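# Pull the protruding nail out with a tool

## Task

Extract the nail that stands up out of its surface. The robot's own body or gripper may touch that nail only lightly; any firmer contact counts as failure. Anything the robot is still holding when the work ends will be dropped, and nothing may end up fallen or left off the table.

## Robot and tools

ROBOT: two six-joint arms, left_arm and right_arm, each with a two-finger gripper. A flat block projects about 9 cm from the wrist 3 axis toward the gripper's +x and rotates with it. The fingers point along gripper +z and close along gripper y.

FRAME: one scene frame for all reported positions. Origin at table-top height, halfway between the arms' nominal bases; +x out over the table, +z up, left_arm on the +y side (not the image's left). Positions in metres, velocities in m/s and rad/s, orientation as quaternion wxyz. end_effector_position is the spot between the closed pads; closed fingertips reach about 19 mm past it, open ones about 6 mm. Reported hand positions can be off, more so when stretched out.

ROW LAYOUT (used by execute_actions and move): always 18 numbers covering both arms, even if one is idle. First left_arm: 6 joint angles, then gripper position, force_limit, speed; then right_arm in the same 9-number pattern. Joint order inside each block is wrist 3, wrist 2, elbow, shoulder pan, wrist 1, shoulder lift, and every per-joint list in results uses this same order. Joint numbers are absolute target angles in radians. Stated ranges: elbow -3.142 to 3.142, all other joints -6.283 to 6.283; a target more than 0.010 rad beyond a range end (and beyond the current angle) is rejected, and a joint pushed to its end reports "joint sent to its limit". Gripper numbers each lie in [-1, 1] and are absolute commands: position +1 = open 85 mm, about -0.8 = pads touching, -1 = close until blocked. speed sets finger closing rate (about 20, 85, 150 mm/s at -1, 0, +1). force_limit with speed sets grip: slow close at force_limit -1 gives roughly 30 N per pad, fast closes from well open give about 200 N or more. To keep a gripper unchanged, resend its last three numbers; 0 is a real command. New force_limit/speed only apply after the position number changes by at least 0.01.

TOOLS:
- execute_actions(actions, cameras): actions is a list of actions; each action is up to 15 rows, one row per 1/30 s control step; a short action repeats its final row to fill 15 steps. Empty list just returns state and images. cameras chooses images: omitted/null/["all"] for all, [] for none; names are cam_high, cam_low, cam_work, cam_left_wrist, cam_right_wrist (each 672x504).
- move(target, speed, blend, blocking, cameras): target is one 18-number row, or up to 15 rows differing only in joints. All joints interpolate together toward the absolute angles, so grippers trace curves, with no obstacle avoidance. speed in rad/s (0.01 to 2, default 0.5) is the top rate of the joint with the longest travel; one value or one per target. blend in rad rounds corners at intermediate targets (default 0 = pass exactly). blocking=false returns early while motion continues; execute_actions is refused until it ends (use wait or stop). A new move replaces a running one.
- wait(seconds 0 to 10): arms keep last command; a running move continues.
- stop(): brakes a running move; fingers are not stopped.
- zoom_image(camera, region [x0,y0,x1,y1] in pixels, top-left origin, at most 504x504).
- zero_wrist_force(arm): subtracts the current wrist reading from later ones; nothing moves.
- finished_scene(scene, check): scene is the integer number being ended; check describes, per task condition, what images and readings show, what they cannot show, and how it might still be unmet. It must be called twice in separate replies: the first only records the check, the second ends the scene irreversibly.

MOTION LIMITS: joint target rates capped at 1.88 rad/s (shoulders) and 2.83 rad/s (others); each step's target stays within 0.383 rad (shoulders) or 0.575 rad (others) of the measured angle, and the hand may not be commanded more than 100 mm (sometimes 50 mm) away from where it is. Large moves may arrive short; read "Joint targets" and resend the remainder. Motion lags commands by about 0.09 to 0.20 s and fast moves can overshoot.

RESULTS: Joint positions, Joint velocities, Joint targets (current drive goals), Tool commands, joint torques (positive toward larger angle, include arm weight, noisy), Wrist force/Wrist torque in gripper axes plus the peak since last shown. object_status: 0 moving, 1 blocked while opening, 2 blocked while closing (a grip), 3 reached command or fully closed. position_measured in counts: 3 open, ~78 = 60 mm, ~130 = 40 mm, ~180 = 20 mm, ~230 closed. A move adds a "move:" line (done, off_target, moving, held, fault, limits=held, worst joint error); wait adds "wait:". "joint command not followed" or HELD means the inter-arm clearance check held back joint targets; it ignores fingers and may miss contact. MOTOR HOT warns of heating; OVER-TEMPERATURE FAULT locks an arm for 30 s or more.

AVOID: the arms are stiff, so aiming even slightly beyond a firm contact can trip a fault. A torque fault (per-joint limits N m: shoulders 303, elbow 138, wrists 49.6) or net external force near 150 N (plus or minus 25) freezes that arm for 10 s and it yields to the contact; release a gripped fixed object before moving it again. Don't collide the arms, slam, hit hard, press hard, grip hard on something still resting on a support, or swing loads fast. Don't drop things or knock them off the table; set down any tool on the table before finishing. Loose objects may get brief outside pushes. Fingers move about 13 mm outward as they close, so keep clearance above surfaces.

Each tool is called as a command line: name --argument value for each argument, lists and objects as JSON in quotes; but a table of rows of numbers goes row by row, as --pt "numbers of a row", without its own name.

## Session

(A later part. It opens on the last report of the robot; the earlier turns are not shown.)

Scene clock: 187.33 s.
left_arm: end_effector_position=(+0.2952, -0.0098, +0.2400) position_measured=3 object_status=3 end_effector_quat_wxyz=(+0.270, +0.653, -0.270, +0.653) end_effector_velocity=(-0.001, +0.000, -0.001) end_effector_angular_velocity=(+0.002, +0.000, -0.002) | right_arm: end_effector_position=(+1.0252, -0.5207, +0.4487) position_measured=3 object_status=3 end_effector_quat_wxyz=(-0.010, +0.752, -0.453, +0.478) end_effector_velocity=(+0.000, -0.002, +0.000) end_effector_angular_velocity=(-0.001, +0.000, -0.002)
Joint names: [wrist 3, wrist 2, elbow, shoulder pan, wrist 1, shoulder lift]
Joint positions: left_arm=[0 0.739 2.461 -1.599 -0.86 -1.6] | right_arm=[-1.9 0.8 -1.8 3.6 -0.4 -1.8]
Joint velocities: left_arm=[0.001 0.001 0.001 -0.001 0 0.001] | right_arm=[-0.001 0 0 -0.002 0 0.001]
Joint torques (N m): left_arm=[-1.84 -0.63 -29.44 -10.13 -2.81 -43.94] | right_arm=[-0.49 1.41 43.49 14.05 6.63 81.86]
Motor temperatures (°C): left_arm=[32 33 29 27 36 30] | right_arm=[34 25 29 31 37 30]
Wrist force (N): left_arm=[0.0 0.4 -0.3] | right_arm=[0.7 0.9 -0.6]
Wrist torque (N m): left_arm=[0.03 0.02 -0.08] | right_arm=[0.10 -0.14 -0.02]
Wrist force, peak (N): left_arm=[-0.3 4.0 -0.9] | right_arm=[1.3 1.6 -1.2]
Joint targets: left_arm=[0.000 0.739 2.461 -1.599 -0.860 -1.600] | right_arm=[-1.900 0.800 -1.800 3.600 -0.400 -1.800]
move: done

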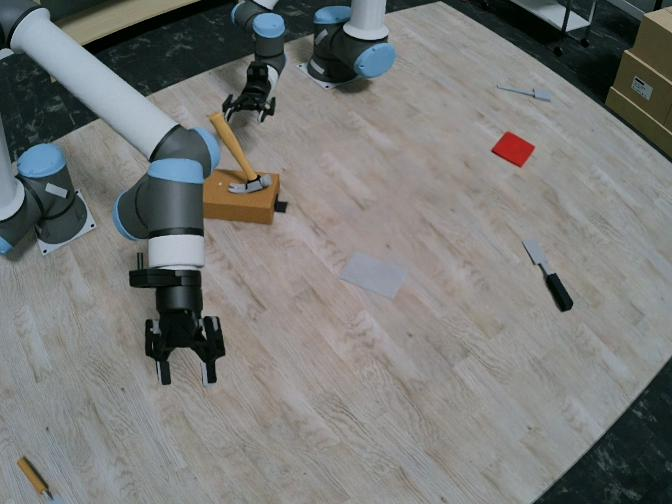

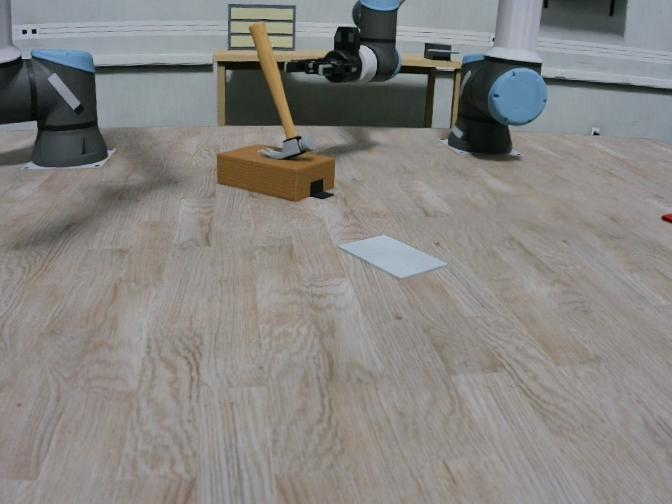

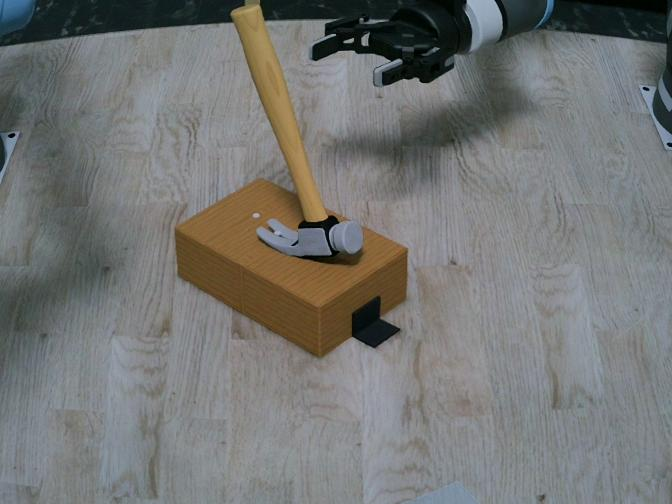

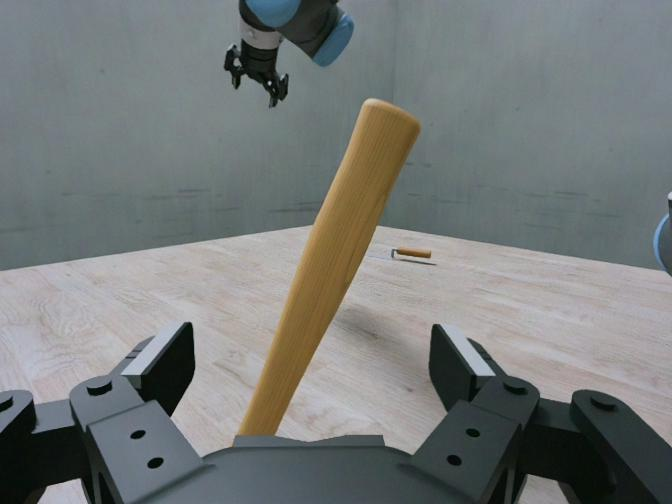

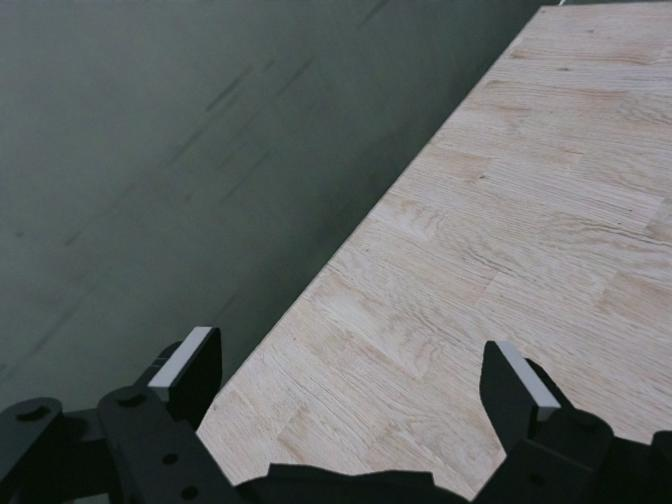

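move --pt "0.38 0.7394 2.4605 -1.5988 -0.8603 -1.6002 1 1 1 -1.9 0.8 -1.8 3.6 -0.4 -1.8 1 1 1" --pt "0.38 0.9155 2.2932 -1.4227 -0.8482 -1.445 1 1 1 -1.9 0.8 -1.8 3.6 -0.4 -1.8 1 1 1" --speed 0.15 --cameras '["cam_work","cam_left_wrist"]'

Scene clock: 192.27 s.
left_arm: end_effector_position=(+0.3692, -0.0758, +0.2400) position_measured=3 object_status=3 end_effector_quat_wxyz=(+0.142, +0.591, -0.389, +0.693) end_effector_velocity=(+0.001, -0.001, +0.000) end_effector_angular_velocity=(+0.000, +0.000, +0.001) | right_arm: end_effector_position=(+1.0252, -0.5207, +0.4487) position_measured=3 object_status=3 end_effector_quat_wxyz=(-0.010, +0.752, -0.453, +0.478) end_effector_velocity=(+0.000, +0.000, +0.001) end_effector_angular_velocity=(+0.000, -0.001, +0.000)
Joint names: [wrist 3, wrist 2, elbow, shoulder pan, wrist 1, shoulder lift]
Joint positions: left_arm=[0.38 0.915 2.293 -1.423 -0.848 -1.445] | right_arm=[-1.9 0.8 -1.8 3.6 -0.4 -1.8]
Joint velocities: left_arm=[0 0.001 -0.002 0.002 0 0.002] | right_arm=[0 0 0 0 0 0.001]
Joint torques (N m): left_arm=[1.97 1.19 -39.05 16.22 1.09 -26.35] | right_arm=[-0.5 1.31 43.07 14.78 6.69 80.46]
Motor temperatures (°C): left_arm=[32 33 29 27 36 30] | right_arm=[34 25 29 31 37 30]
Wrist force (N): left_arm=[0.4 0.0 -1.0] | right_arm=[1.3 1.3 -1.2]
Wrist torque (N m): left_arm=[0.00 -0.10 -0.12] | right_arm=[0.15 -0.24 -0.02]
Wrist force, peak (N): left_arm=[-0.4 0.1 -2.0] | right_arm=[1.2 1.6 -1.2]
Joint targets: left_arm=[0.380 0.915 2.293 -1.423 -0.848 -1.445] | right_arm=[-1.900 0.800 -1.800 3.600 -0.400 -1.800]
move: done
Images, in order (width x height): cam_work 672x504, cam_left_wrist 672x504.

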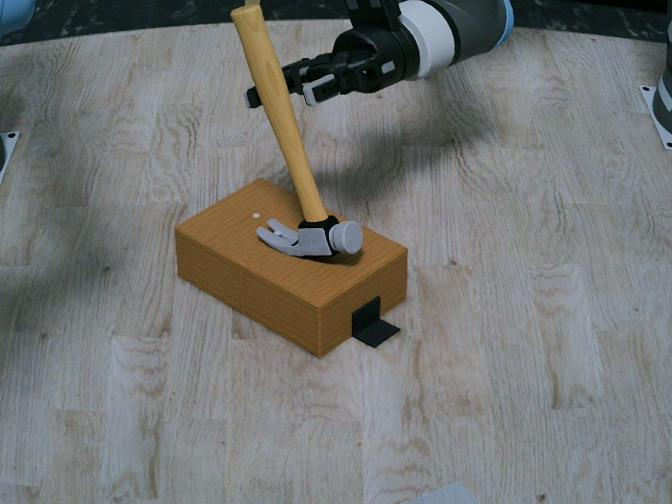

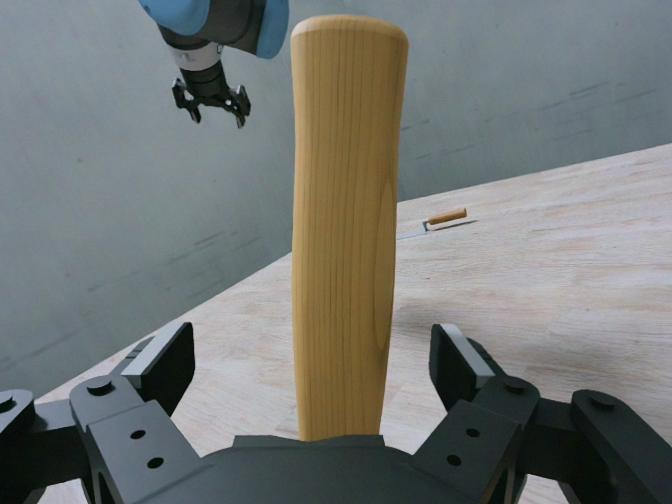

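move --target '[0.38,0.9155,2.2932,-1.4227,-0.8482,-1.445,-0.96,1,0,-1.9,0.8,-1.8,3.6,-0.4,-1.8,1,1,1]' --cameras '["cam_work","cam_left_wrist"]'

zoom_image --camera "cam_work" --region '[250, 180, 370, 300]'

Scene clock: 193.60 s.
left_arm: end_effector_position=(+0.3692, -0.0759, +0.2399) position_measured=151 object_status=2 end_effector_quat_wxyz=(+0.142, +0.591, -0.389, +0.693) end_effector_velocity=(+0.000, +0.000, +0.000) end_effector_angular_velocity=(+0.000, +0.000, +0.001) | right_arm: end_effector_position=(+1.0252, -0.5207, +0.4487) position_measured=3 object_status=3 end_effector_quat_wxyz=(-0.010, +0.752, -0.453, +0.478) end_effector_velocity=(+0.000, +0.001, +0.000) end_effector_angular_velocity=(+0.000, +0.000, +0.001)
Joint names: [wrist 3, wrist 2, elbow, shoulder pan, wrist 1, shoulder lift]
Joint positions: left_arm=[0.38 0.916 2.293 -1.423 -0.848 -1.445] | right_arm=[-1.9 0.8 -1.8 3.6 -0.4 -1.8]
Joint velocities: left_arm=[0 -0.001 0 0 0 0.001] | right_arm=[0 0 0 0.001 0 -0.001]
Joint torques (N m): left_arm=[0.61 -16.27 -36.12 21.65 -8.35 -58.46] | right_arm=[-0.78 1.46 43.6 14.77 6.26 82.99]
Motor temperatures (°C): left_arm=[32 33 29 27 36 30] | right_arm=[34 25 29 31 37 30]
Wrist force (N): left_arm=[-12.4 52.7 -14.5] | right_arm=[1.2 1.2 -0.8]
Wrist torque (N m): left_arm=[-0.32 -0.15 -0.86] | right_arm=[0.14 -0.22 -0.02]
Wrist force, peak (N): left_arm=[-13.0 52.7 -14.6] | right_arm=[1.1 1.5 -1.3]
Joint targets: left_arm=[0.380 0.915 2.293 -1.423 -0.848 -1.445] | right_arm=[-1.900 0.800 -1.800 3.600 -0.400 -1.800]
move: done
Images, in order (width x height): cam_work 672x504, cam_left_wrist 672x504.

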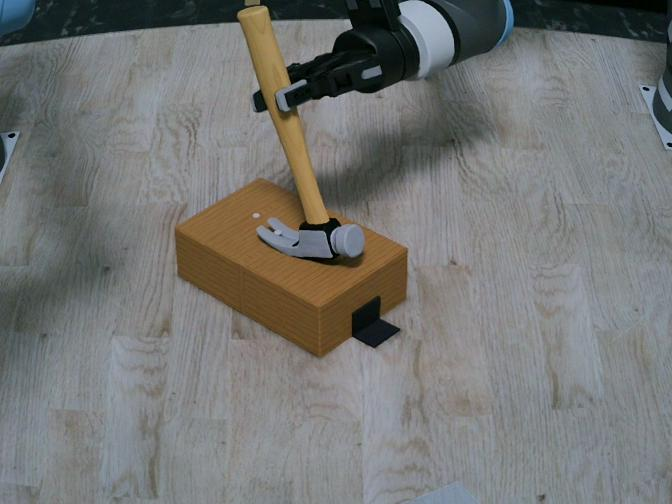

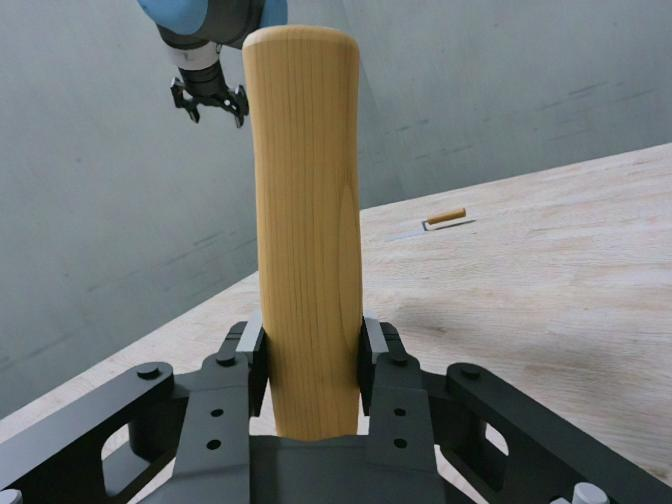

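Scaled by 4.200 from the camera's 672x504 image, which has a finer 960x720 frame.

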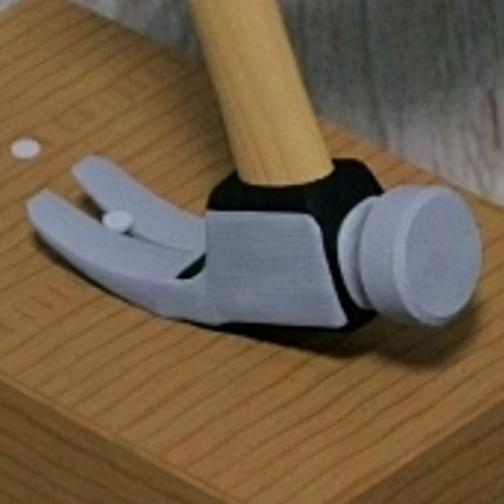

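move --target '[0.32,0.9331,2.2983,-1.4051,-0.849,-1.4493,-0.96,1,0,-1.9,0.8,-1.8,3.6,-0.4,-1.8,1,1,1]' --speed 0.06 --cameras '["cam_work"]'

zoom_image --camera "cam_work" --region '[250, 180, 370, 300]'

Scene clock: 195.30 s.
left_arm: end_effector_position=(+0.3762, -0.0688, +0.2401) position_measured=151 object_status=2 end_effector_quat_wxyz=(+0.163, +0.602, -0.371, +0.688) end_effector_velocity=(+0.000, -0.001, +0.000) end_effector_angular_velocity=(+0.000, +0.001, -0.001) | right_arm: end_effector_position=(+1.0252, -0.5207, +0.4487) position_measured=3 object_status=3 end_effector_quat_wxyz=(-0.010, +0.752, -0.453, +0.478) end_effector_velocity=(+0.000, +0.000, +0.000) end_effector_angular_velocity=(+0.000, +0.000, +0.000)
Joint names: [wrist 3, wrist 2, elbow, shoulder pan, wrist 1, shoulder lift]
Joint positions: left_arm=[0.32 0.933 2.298 -1.405 -0.849 -1.449] | right_arm=[-1.9 0.8 -1.8 3.6 -0.4 -1.8]
Joint velocities: left_arm=[-0.001 0 -0.001 0 0 0.001] | right_arm=[0 0 0 0 0 0]
Joint torques (N m): left_arm=[-0.94 -15.96 -10.54 53.8 -1.33 -58] | right_arm=[-0.61 1.22 42.71 15.77 6.3 81.36]
Motor temperatures (°C): left_arm=[32 33 29 27 36 30] | right_arm=[34 25 29 31 37 30]
Wrist force (N): left_arm=[17.7 54.4 -10.6] | right_arm=[0.9 1.4 -0.6]
Wrist torque (N m): left_arm=[-0.27 -0.20 -0.76] | right_arm=[0.16 -0.16 -0.02]
Wrist force, peak (N): left_arm=[16.7 55.5 -11.1] | right_arm=[1.0 1.4 -1.5]
Joint targets: left_arm=[0.320 0.933 2.298 -1.405 -0.849 -1.449] | right_arm=[-1.900 0.800 -1.800 3.600 -0.400 -1.800]
move: done
Images, in order (width x height): cam_work 672x504.

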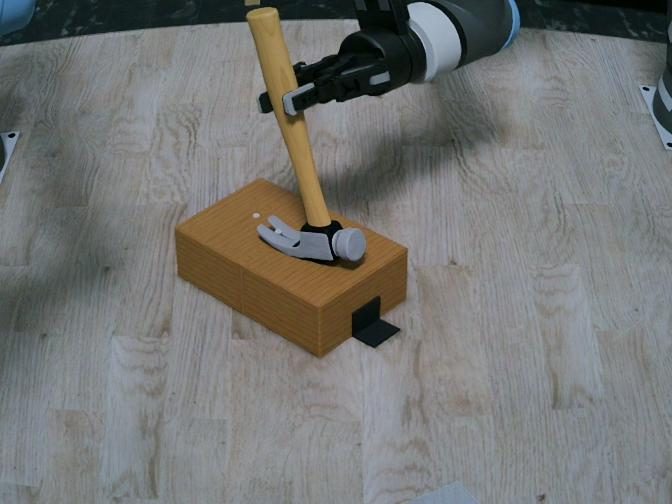

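Scaled by 4.200 from the camera's 672x504 image, which has a finer 960x720 frame.

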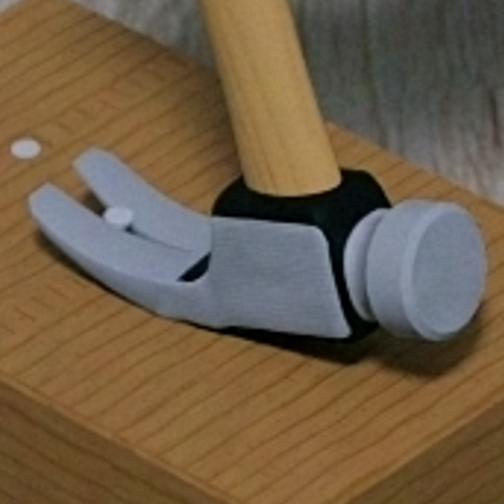

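move --target '[0.09,1.0068,2.3115,-1.3314,-0.8388,-1.4727,-0.96,1,0,-1.9,0.8,-1.8,3.6,-0.4,-1.8,1,1,1]' --speed 0.1 --cameras '["cam_work"]'

zoom_image --camera "cam_work" --region '[250, 180, 370, 300]'

Scene clock: 198.43 s.
left_arm: end_effector_position=(+0.4045, -0.0404, +0.2455) position_measured=151 object_status=2 end_effector_quat_wxyz=(+0.241, +0.641, -0.300, +0.665) end_effector_velocity=(+0.000, +0.000, +0.000) end_effector_angular_velocity=(-0.002, +0.001, +0.000) | right_arm: end_effector_position=(+1.0252, -0.5207, +0.4487) position_measured=3 object_status=3 end_effector_quat_wxyz=(-0.010, +0.752, -0.453, +0.478) end_effector_velocity=(+0.000, +0.001, -0.001) end_effector_angular_velocity=(+0.000, +0.001, +0.000)
Joint names: [wrist 3, wrist 2, elbow, shoulder pan, wrist 1, shoulder lift]
Joint positions: left_arm=[0.09 1.007 2.312 -1.331 -0.839 -1.473] | right_arm=[-1.9 0.8 -1.8 3.6 -0.4 -1.8]
Joint velocities: left_arm=[-0.002 0.001 0 0 0 0] | right_arm=[0.001 0 0 0.001 0 -0.001]
Joint torques (N m): left_arm=[-1.29 -8.85 -74.31 37.98 -20 -113.34] | right_arm=[-0.69 1.5 42.83 15.99 6.26 81.45]
Motor temperatures (°C): left_arm=[32 33 29 27 36 30] | right_arm=[34 25 29 31 37 30]
Wrist force (N): left_arm=[-92.2 44.2 -1.3] | right_arm=[1.1 1.3 -0.9]
Wrist torque (N m): left_arm=[0.06 -0.18 -0.78] | right_arm=[0.15 -0.21 -0.02]
Wrist force, peak (N): left_arm=[-92.5 60.7 -0.1] | right_arm=[1.4 1.5 -1.0]
Joint targets: left_arm=[0.090 1.007 2.312 -1.331 -0.839 -1.473] | right_arm=[-1.900 0.800 -1.800 3.600 -0.400 -1.800]
move: done
Images, in order (width x height): cam_work 672x504.

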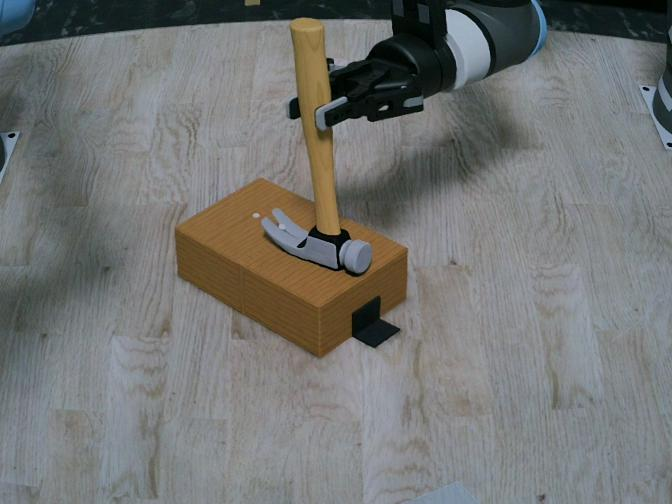

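Scaled by 4.200 from the camera's 672x504 image, which has a finer 960x720 frame.

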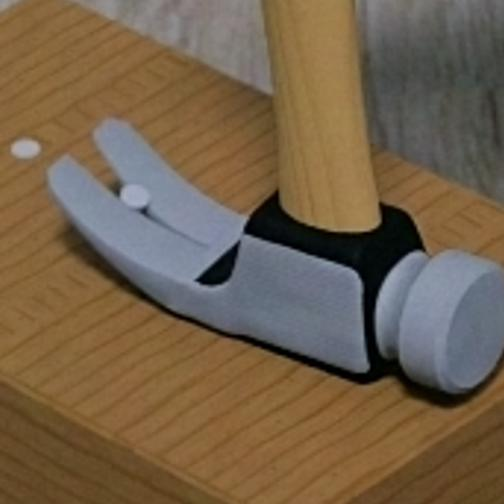

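move --target '[-0.13,1.0859,2.3243,-1.2523,-0.8475,-1.4768,-0.96,1,0,-1.9,0.8,-1.8,3.6,-0.4,-1.8,1,1,1]' --speed 0.1 --cameras '["cam_work","cam_low"]'

zoom_image --camera "cam_work" --region '[250, 180, 370, 300]'

Scene clock: 201.40 s.
left_arm: end_effector_position=(+0.4328, -0.0121, +0.2425) position_measured=151 object_status=2 end_effector_quat_wxyz=(+0.312, +0.669, -0.227, +0.634) end_effector_velocity=(+0.000, +0.000, -0.001) end_effector_angular_velocity=(+0.000, +0.001, -0.001) | right_arm: end_effector_position=(+1.0252, -0.5207, +0.4487) position_measured=3 object_status=3 end_effector_quat_wxyz=(-0.010, +0.752, -0.453, +0.478) end_effector_velocity=(+0.000, -0.001, -0.001) end_effector_angular_velocity=(-0.001, +0.001, -0.001)
Joint names: [wrist 3, wrist 2, elbow, shoulder pan, wrist 1, shoulder lift]
Joint positions: left_arm=[-0.13 1.086 2.324 -1.252 -0.848 -1.477] | right_arm=[-1.9 0.8 -1.8 3.6 -0.4 -1.8]
Joint velocities: left_arm=[-0.001 0.001 0 0 0 0.001] | right_arm=[0 0 0 -0.001 0 -0.001]
Joint torques (N m): left_arm=[-1.64 0.3 9.83 15.89 8.01 -22.87] | right_arm=[-0.89 1.2 42.87 14.51 6.23 82.22]
Motor temperatures (°C): left_arm=[32 33 29 27 36 30] | right_arm=[34 25 29 31 37 30]
Wrist force (N): left_arm=[47.6 11.0 4.4] | right_arm=[1.2 1.0 -1.1]
Wrist torque (N m): left_arm=[-0.01 -0.10 -0.25] | right_arm=[0.11 -0.22 -0.02]
Wrist force, peak (N): left_arm=[-92.4 45.6 -1.4] | right_arm=[1.1 1.4 -1.4]
Joint targets: left_arm=[-0.130 1.086 2.324 -1.252 -0.848 -1.477] | right_arm=[-1.900 0.800 -1.800 3.600 -0.400 -1.800]
move: done
Images, in order (width x height): cam_low 672x504, cam_work 672x504.

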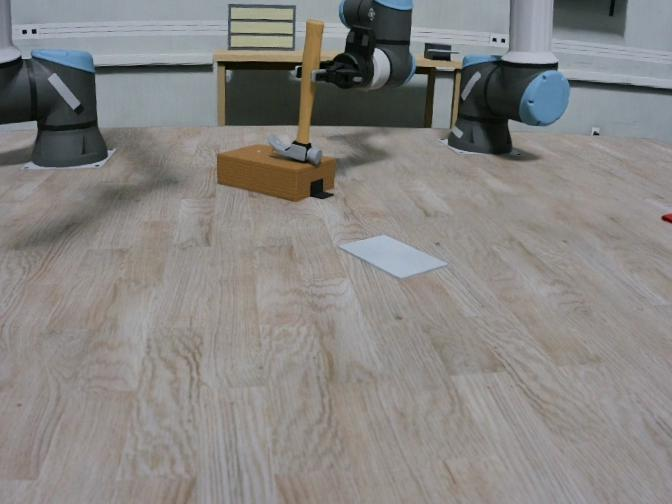

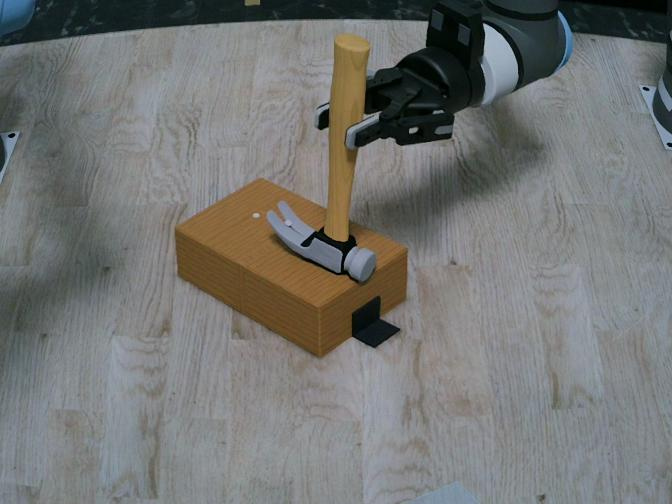

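Scaled by 4.200 from the camera's 672x504 image, which has a finer 960x720 frame.

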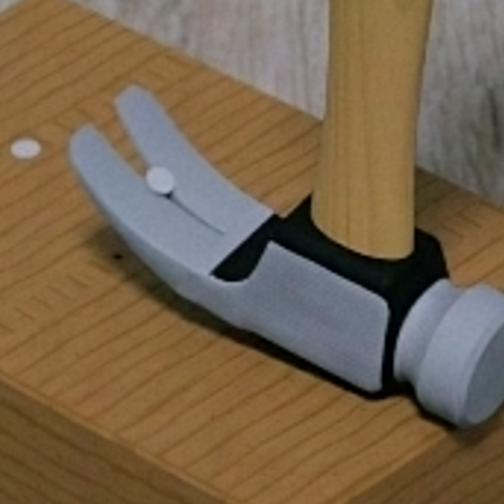

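move --target '[-0.13,1.0859,2.2757,-1.2523,-0.7067,-1.569,-0.96,1,0,-1.9,0.8,-1.8,3.6,-0.4,-1.8,1,1,1]' --speed 0.08 --cameras '["cam_work","cam_low","cam_high"]'

zoom_image --camera "cam_work" --region '[230, 120, 410, 300]'

zoom_image --camera "cam_low" --region '[220, 60, 360, 200]'

Scene clock: 203.97 s.
left_arm: end_effector_position=(+0.4328, -0.0121, +0.3024) position_measured=151 object_status=2 end_effector_quat_wxyz=(+0.312, +0.670, -0.227, +0.634) end_effector_velocity=(+0.000, +0.000, +0.001) end_effector_angular_velocity=(+0.000, +0.000, -0.001) | right_arm: end_effector_position=(+1.0252, -0.5207, +0.4487) position_measured=3 object_status=3 end_effector_quat_wxyz=(-0.010, +0.752, -0.453, +0.478) end_effector_velocity=(+0.000, -0.002, +0.000) end_effector_angular_velocity=(-0.001, +0.001, -0.002)
Joint names: [wrist 3, wrist 2, elbow, shoulder pan, wrist 1, shoulder lift]
Joint positions: left_arm=[-0.13 1.086 2.276 -1.252 -0.707 -1.569] | right_arm=[-1.9 0.8 -1.8 3.6 -0.4 -1.8]
Joint velocities: left_arm=[0 0.001 -0.001 0 0.001 -0.001] | right_arm=[-0.001 0 0 -0.002 -0.001 0]
Joint torques (N m): left_arm=[0.73 -0.5 -48.5 -5.08 -0.26 -55.89] | right_arm=[-0.95 1.41 41.74 15.58 5.99 82.58]
Motor temperatures (°C): left_arm=[32 33 29 27 36 30] | right_arm=[34 25 29 31 37 30]
Wrist force (N): left_arm=[-5.4 -0.3 0.0] | right_arm=[0.7 0.9 -1.0]
Wrist torque (N m): left_arm=[-0.02 0.03 0.01] | right_arm=[0.09 -0.15 -0.01]
Wrist force, peak (N): left_arm=[49.5 11.9 4.7] | right_arm=[1.1 1.3 -1.5]
Joint targets: left_arm=[-0.130 1.086 2.276 -1.252 -0.707 -1.569] | right_arm=[-1.900 0.800 -1.800 3.600 -0.400 -1.800]
move: done
Images, in order (width x height): cam_high 672x504, cam_low 672x504, cam_work 672x504.

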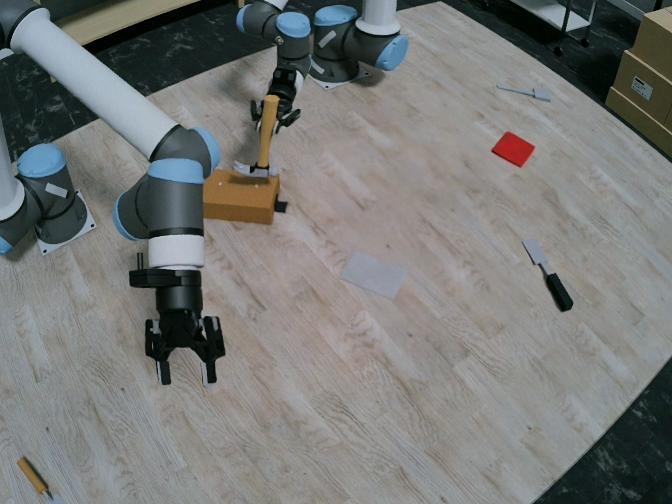

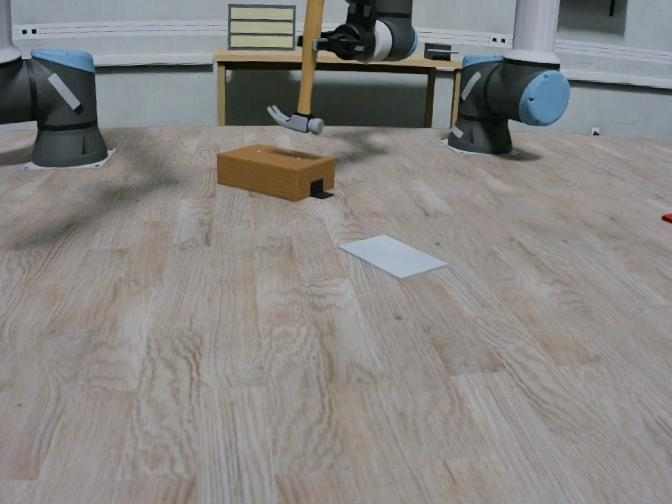

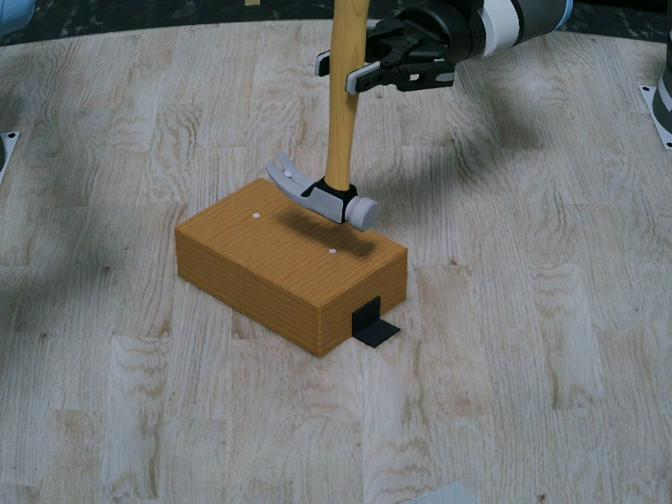

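Scaled by 2.800 from the camera's 672x504 image, which has a finer 960x720 frame.

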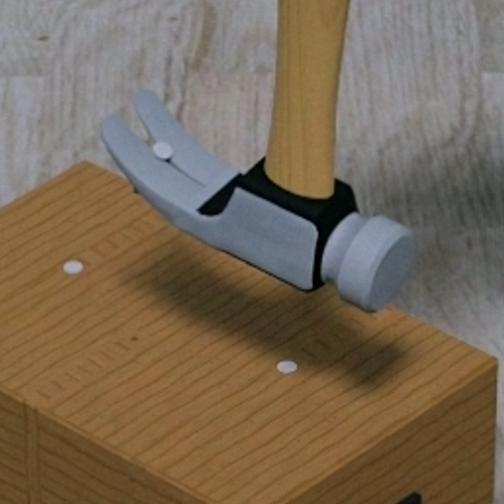

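Scaled by 3.600 from the camera's 672x504 image, which has a finer 960x720 frame.

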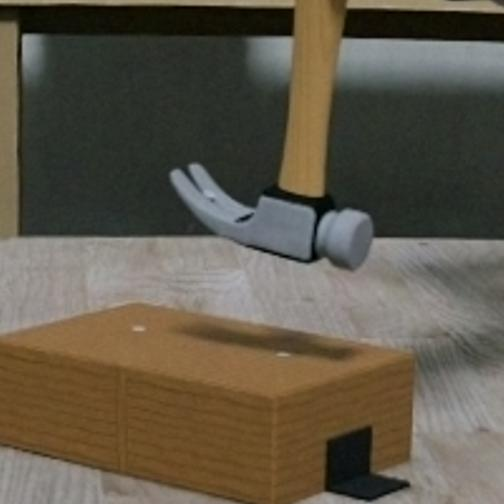

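move --pt "-0.13 1.0859 2.2757 -0.7514 -0.7067 -1.569 -0.96 1 0 -1.9 0.8 -1.8 3.6 -0.4 -1.8 1 1 1" --pt "-0.13 1.571 1.707 -0.7514 1.0101 -1.1463 -0.96 1 0 -1.9 0.8 -1.8 3.6 -0.4 -1.8 1 1 1" --pt "-0.13 1.571 1.7747 -0.7514 0.8211 -1.025 -0.96 1 0 -1.9 0.8 -1.8 3.6 -0.4 -1.8 1 1 1" --speed '[0.4,0.5,0.1]'

zoom_image --camera "cam_high" --region '[200, 80, 440, 260]'

zoom_image --camera "cam_low" --region '[260, 60, 560, 260]'

Scene clock: 212.27 s.
left_arm: end_effector_position=(+0.5005, +0.2496, +0.0311) position_measured=232 object_status=3 end_effector_quat_wxyz=(+0.000, +0.949, -0.314, +0.000) end_effector_velocity=(+0.000, +0.000, -0.001) end_effector_angular_velocity=(+0.000, +0.000, +0.000) | right_arm: end_effector_position=(+1.0252, -0.5207, +0.4487) position_measured=3 object_status=3 end_effector_quat_wxyz=(-0.010, +0.752, -0.453, +0.478) end_effector_velocity=(+0.000, +0.001, +0.001) end_effector_angular_velocity=(+0.000, -0.001, +0.002)
Joint names: [wrist 3, wrist 2, elbow, shoulder pan, wrist 1, shoulder lift]
Joint positions: left_arm=[-0.13 1.571 1.775 -0.751 0.821 -1.025] | right_arm=[-1.9 0.8 -1.8 3.6 -0.4 -1.8]
Joint velocities: left_arm=[0 0 0.001 0 -0.002 0.001] | right_arm=[-0.001 0 0 0.002 0 0.001]
Joint torques (N m): left_arm=[-1.96 1.11 -20.35 -10.45 1.31 -55.41] | right_arm=[-1.31 1.06 41.67 15.57 5.85 82.76]
Motor temperatures (°C): left_arm=[32 33 29 27 36 30] | right_arm=[34 25 29 31 37 30]
Wrist force (N): left_arm=[-1.1 0.3 -1.7] | right_arm=[1.2 0.9 -1.2]
Wrist torque (N m): left_arm=[-0.05 0.03 0.04] | right_arm=[0.09 -0.23 -0.02]
Wrist force, peak (N): left_arm=[38.8 -6.2 -35.5] | right_arm=[1.3 1.4 -1.1]
Joint targets: left_arm=[-0.130 1.571 1.775 -0.751 0.821 -1.025] | right_arm=[-1.900 0.800 -1.800 3.600 -0.400 -1.800]
move: done

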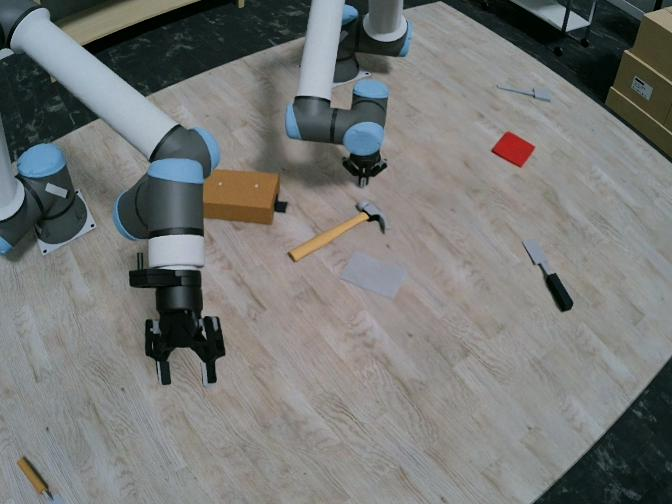

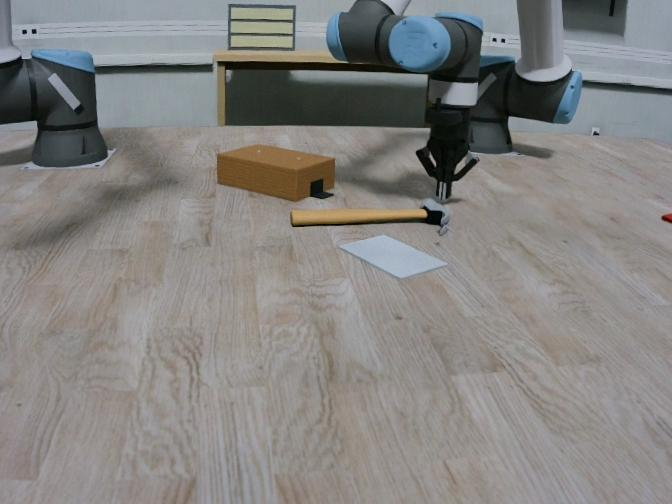

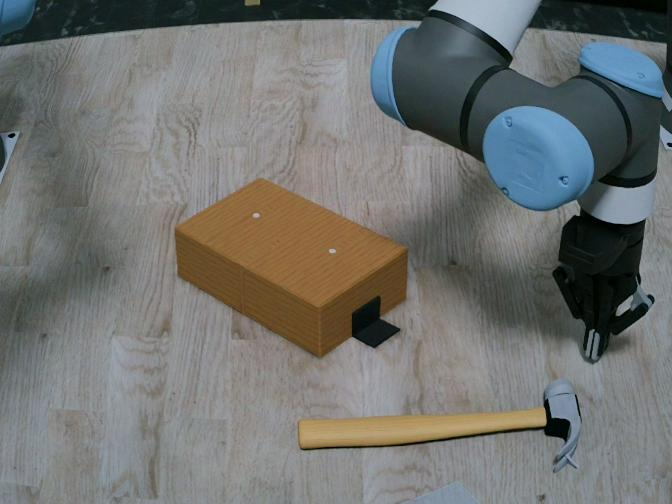

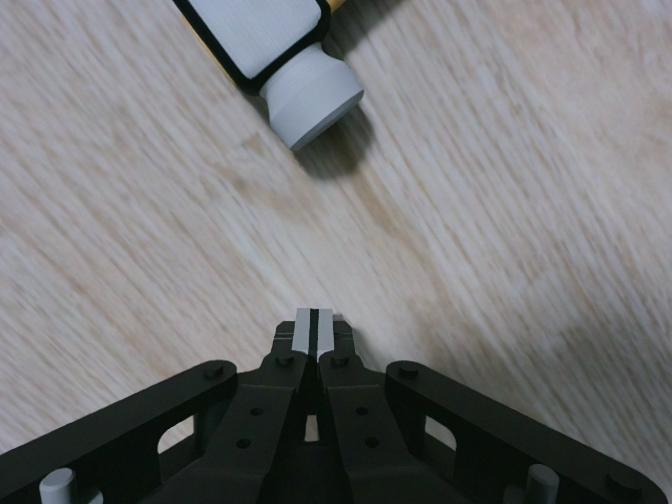

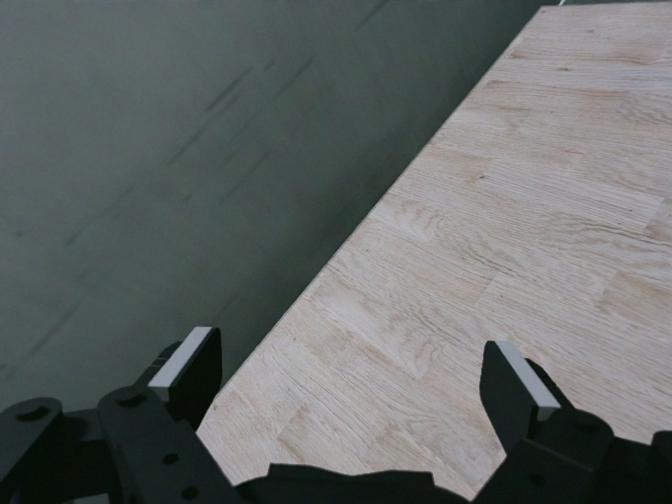

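Scaled by 2.100 from the camera's 672x504 image, which has a finer 960x720 frame.

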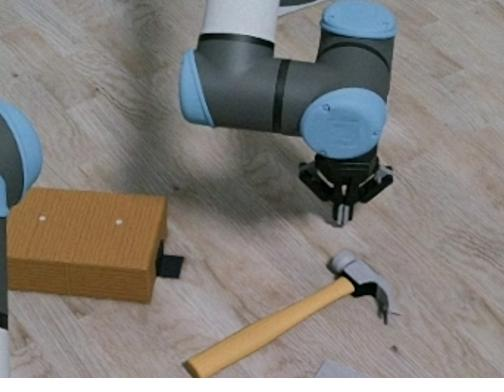

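Scaled by 1.680 from the camera's 672x504 image, which has a finer 960x720 frame.

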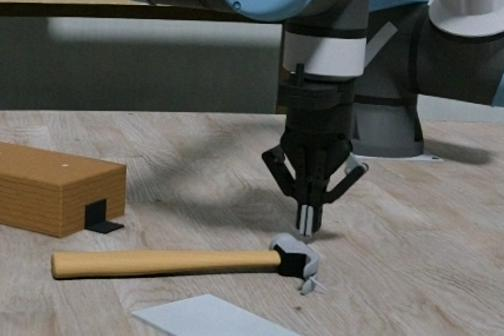

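finished_scene --scene 1 --check "The block shows only the two flush nails and an empty hole. The pulled nail is seen in the claw of the hammer lying on the table, well inside the edges. The grippers hold nothing. A nail stub too small to see is the only doubt; the zooms showed an open hole."

This call ended nothing. Check each condition that your pictures could not show: look closer or test it, and mend what is not met. Then call finished_scene again.

finished_scene --scene 1 --check "Same as before: nail out of the block, hole empty, nail in the claw of the hammer on the table, nothing held by the robot, nothing fell off the table."

This call ended nothing: the second call must come in a later reply.

execute_actions --actions '[]'

Scene clock: 212.57 s.
left_arm: end_effector_position=(+0.5005, +0.2496, +0.0310) position_measured=232 object_status=3 end_effector_quat_wxyz=(+0.000, +0.949, -0.314, +0.000) end_effector_velocity=(+0.000, +0.001, -0.001) end_effector_angular_velocity=(+0.001, +0.001, +0.001) | right_arm: end_effector_position=(+1.0252, -0.5207, +0.4487) position_measured=3 object_status=3 end_effector_quat_wxyz=(-0.010, +0.752, -0.453, +0.478) end_effector_velocity=(+0.000, -0.001, -0.001) end_effector_angular_velocity=(-0.001, +0.002, -0.001)
Joint names: [wrist 3, wrist 2, elbow, shoulder pan, wrist 1, shoulder lift]
Joint positions: left_arm=[-0.13 1.571 1.775 -0.751 0.821 -1.025] | right_arm=[-1.9 0.8 -1.8 3.6 -0.4 -1.8]
Joint velocities: left_arm=[0 0 0 0.001 0 0.002] | right_arm=[-0.001 0 0 -0.001 -0.001 -0.001]
Joint torques (N m): left_arm=[-1.67 1.14 -20.54 -7.91 2.07 -54.36] | right_arm=[-1.17 1.07 42.05 15.78 5.89 83.42]
Motor temperatures (°C): left_arm=[32 33 29 27 36 30] | right_arm=[34 25 29 31 37 30]
Wrist force (N): left_arm=[-1.2 0.3 -1.3] | right_arm=[0.9 1.1 -0.8]
Wrist torque (N m): left_arm=[-0.04 0.04 0.04] | right_arm=[0.12 -0.16 -0.02]
Wrist force, peak (N): left_arm=[-1.4 0.3 -1.9] | right_arm=[1.1 1.2 -1.0]
Joint targets: left_arm=[-0.130 1.571 1.775 -0.751 0.821 -1.025] | right_arm=[-1.900 0.800 -1.800 3.600 -0.400 -1.800]
Tool commands: left_gripper/position=-0.96 left_gripper/force_limit=+1.0 left_gripper/speed=+0.0 right_gripper/position=+1.0 right_gripper/force_limit=+1.0 right_gripper/speed=+1.0

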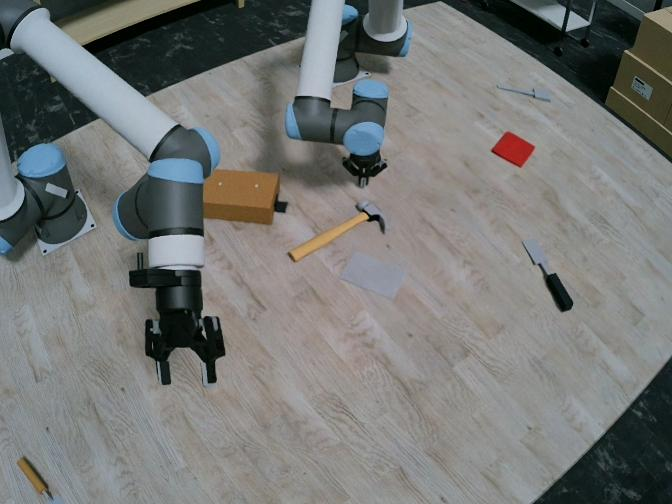

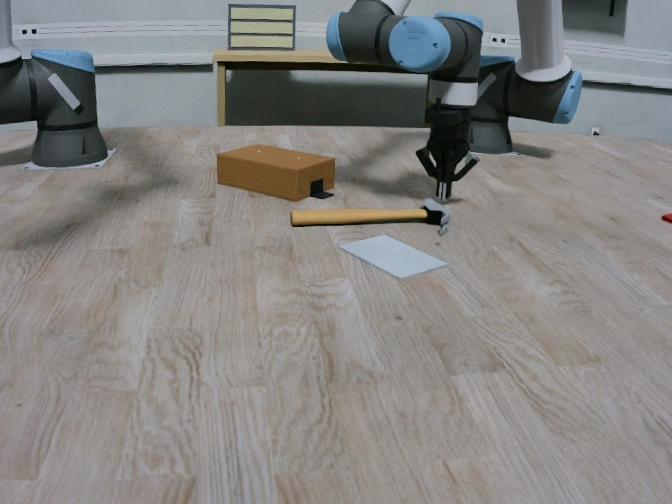

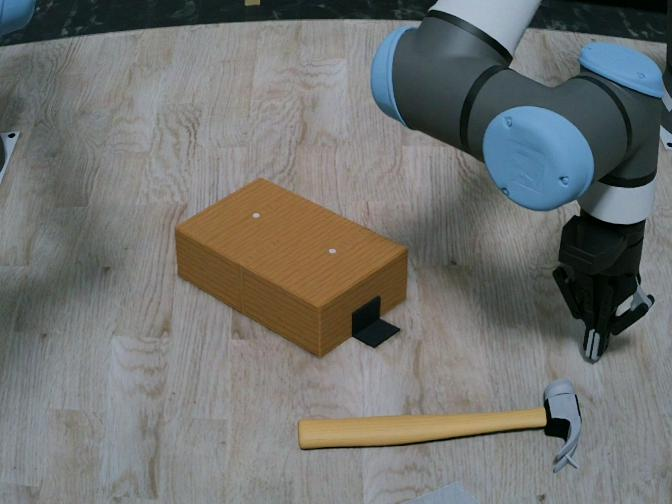

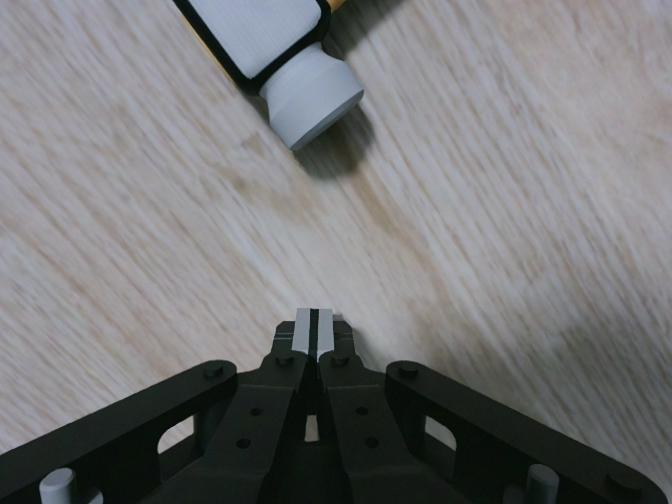

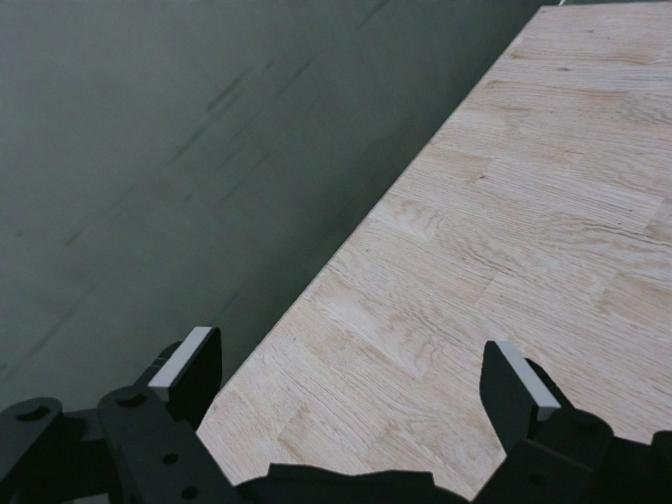

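finished_scene --scene 1 --check "Nail out of the block (open hole, two flush nails remain), nail visible with hammer claw on table. Nothing is held, nothing fell off the table."

The scene is finished: the task was done.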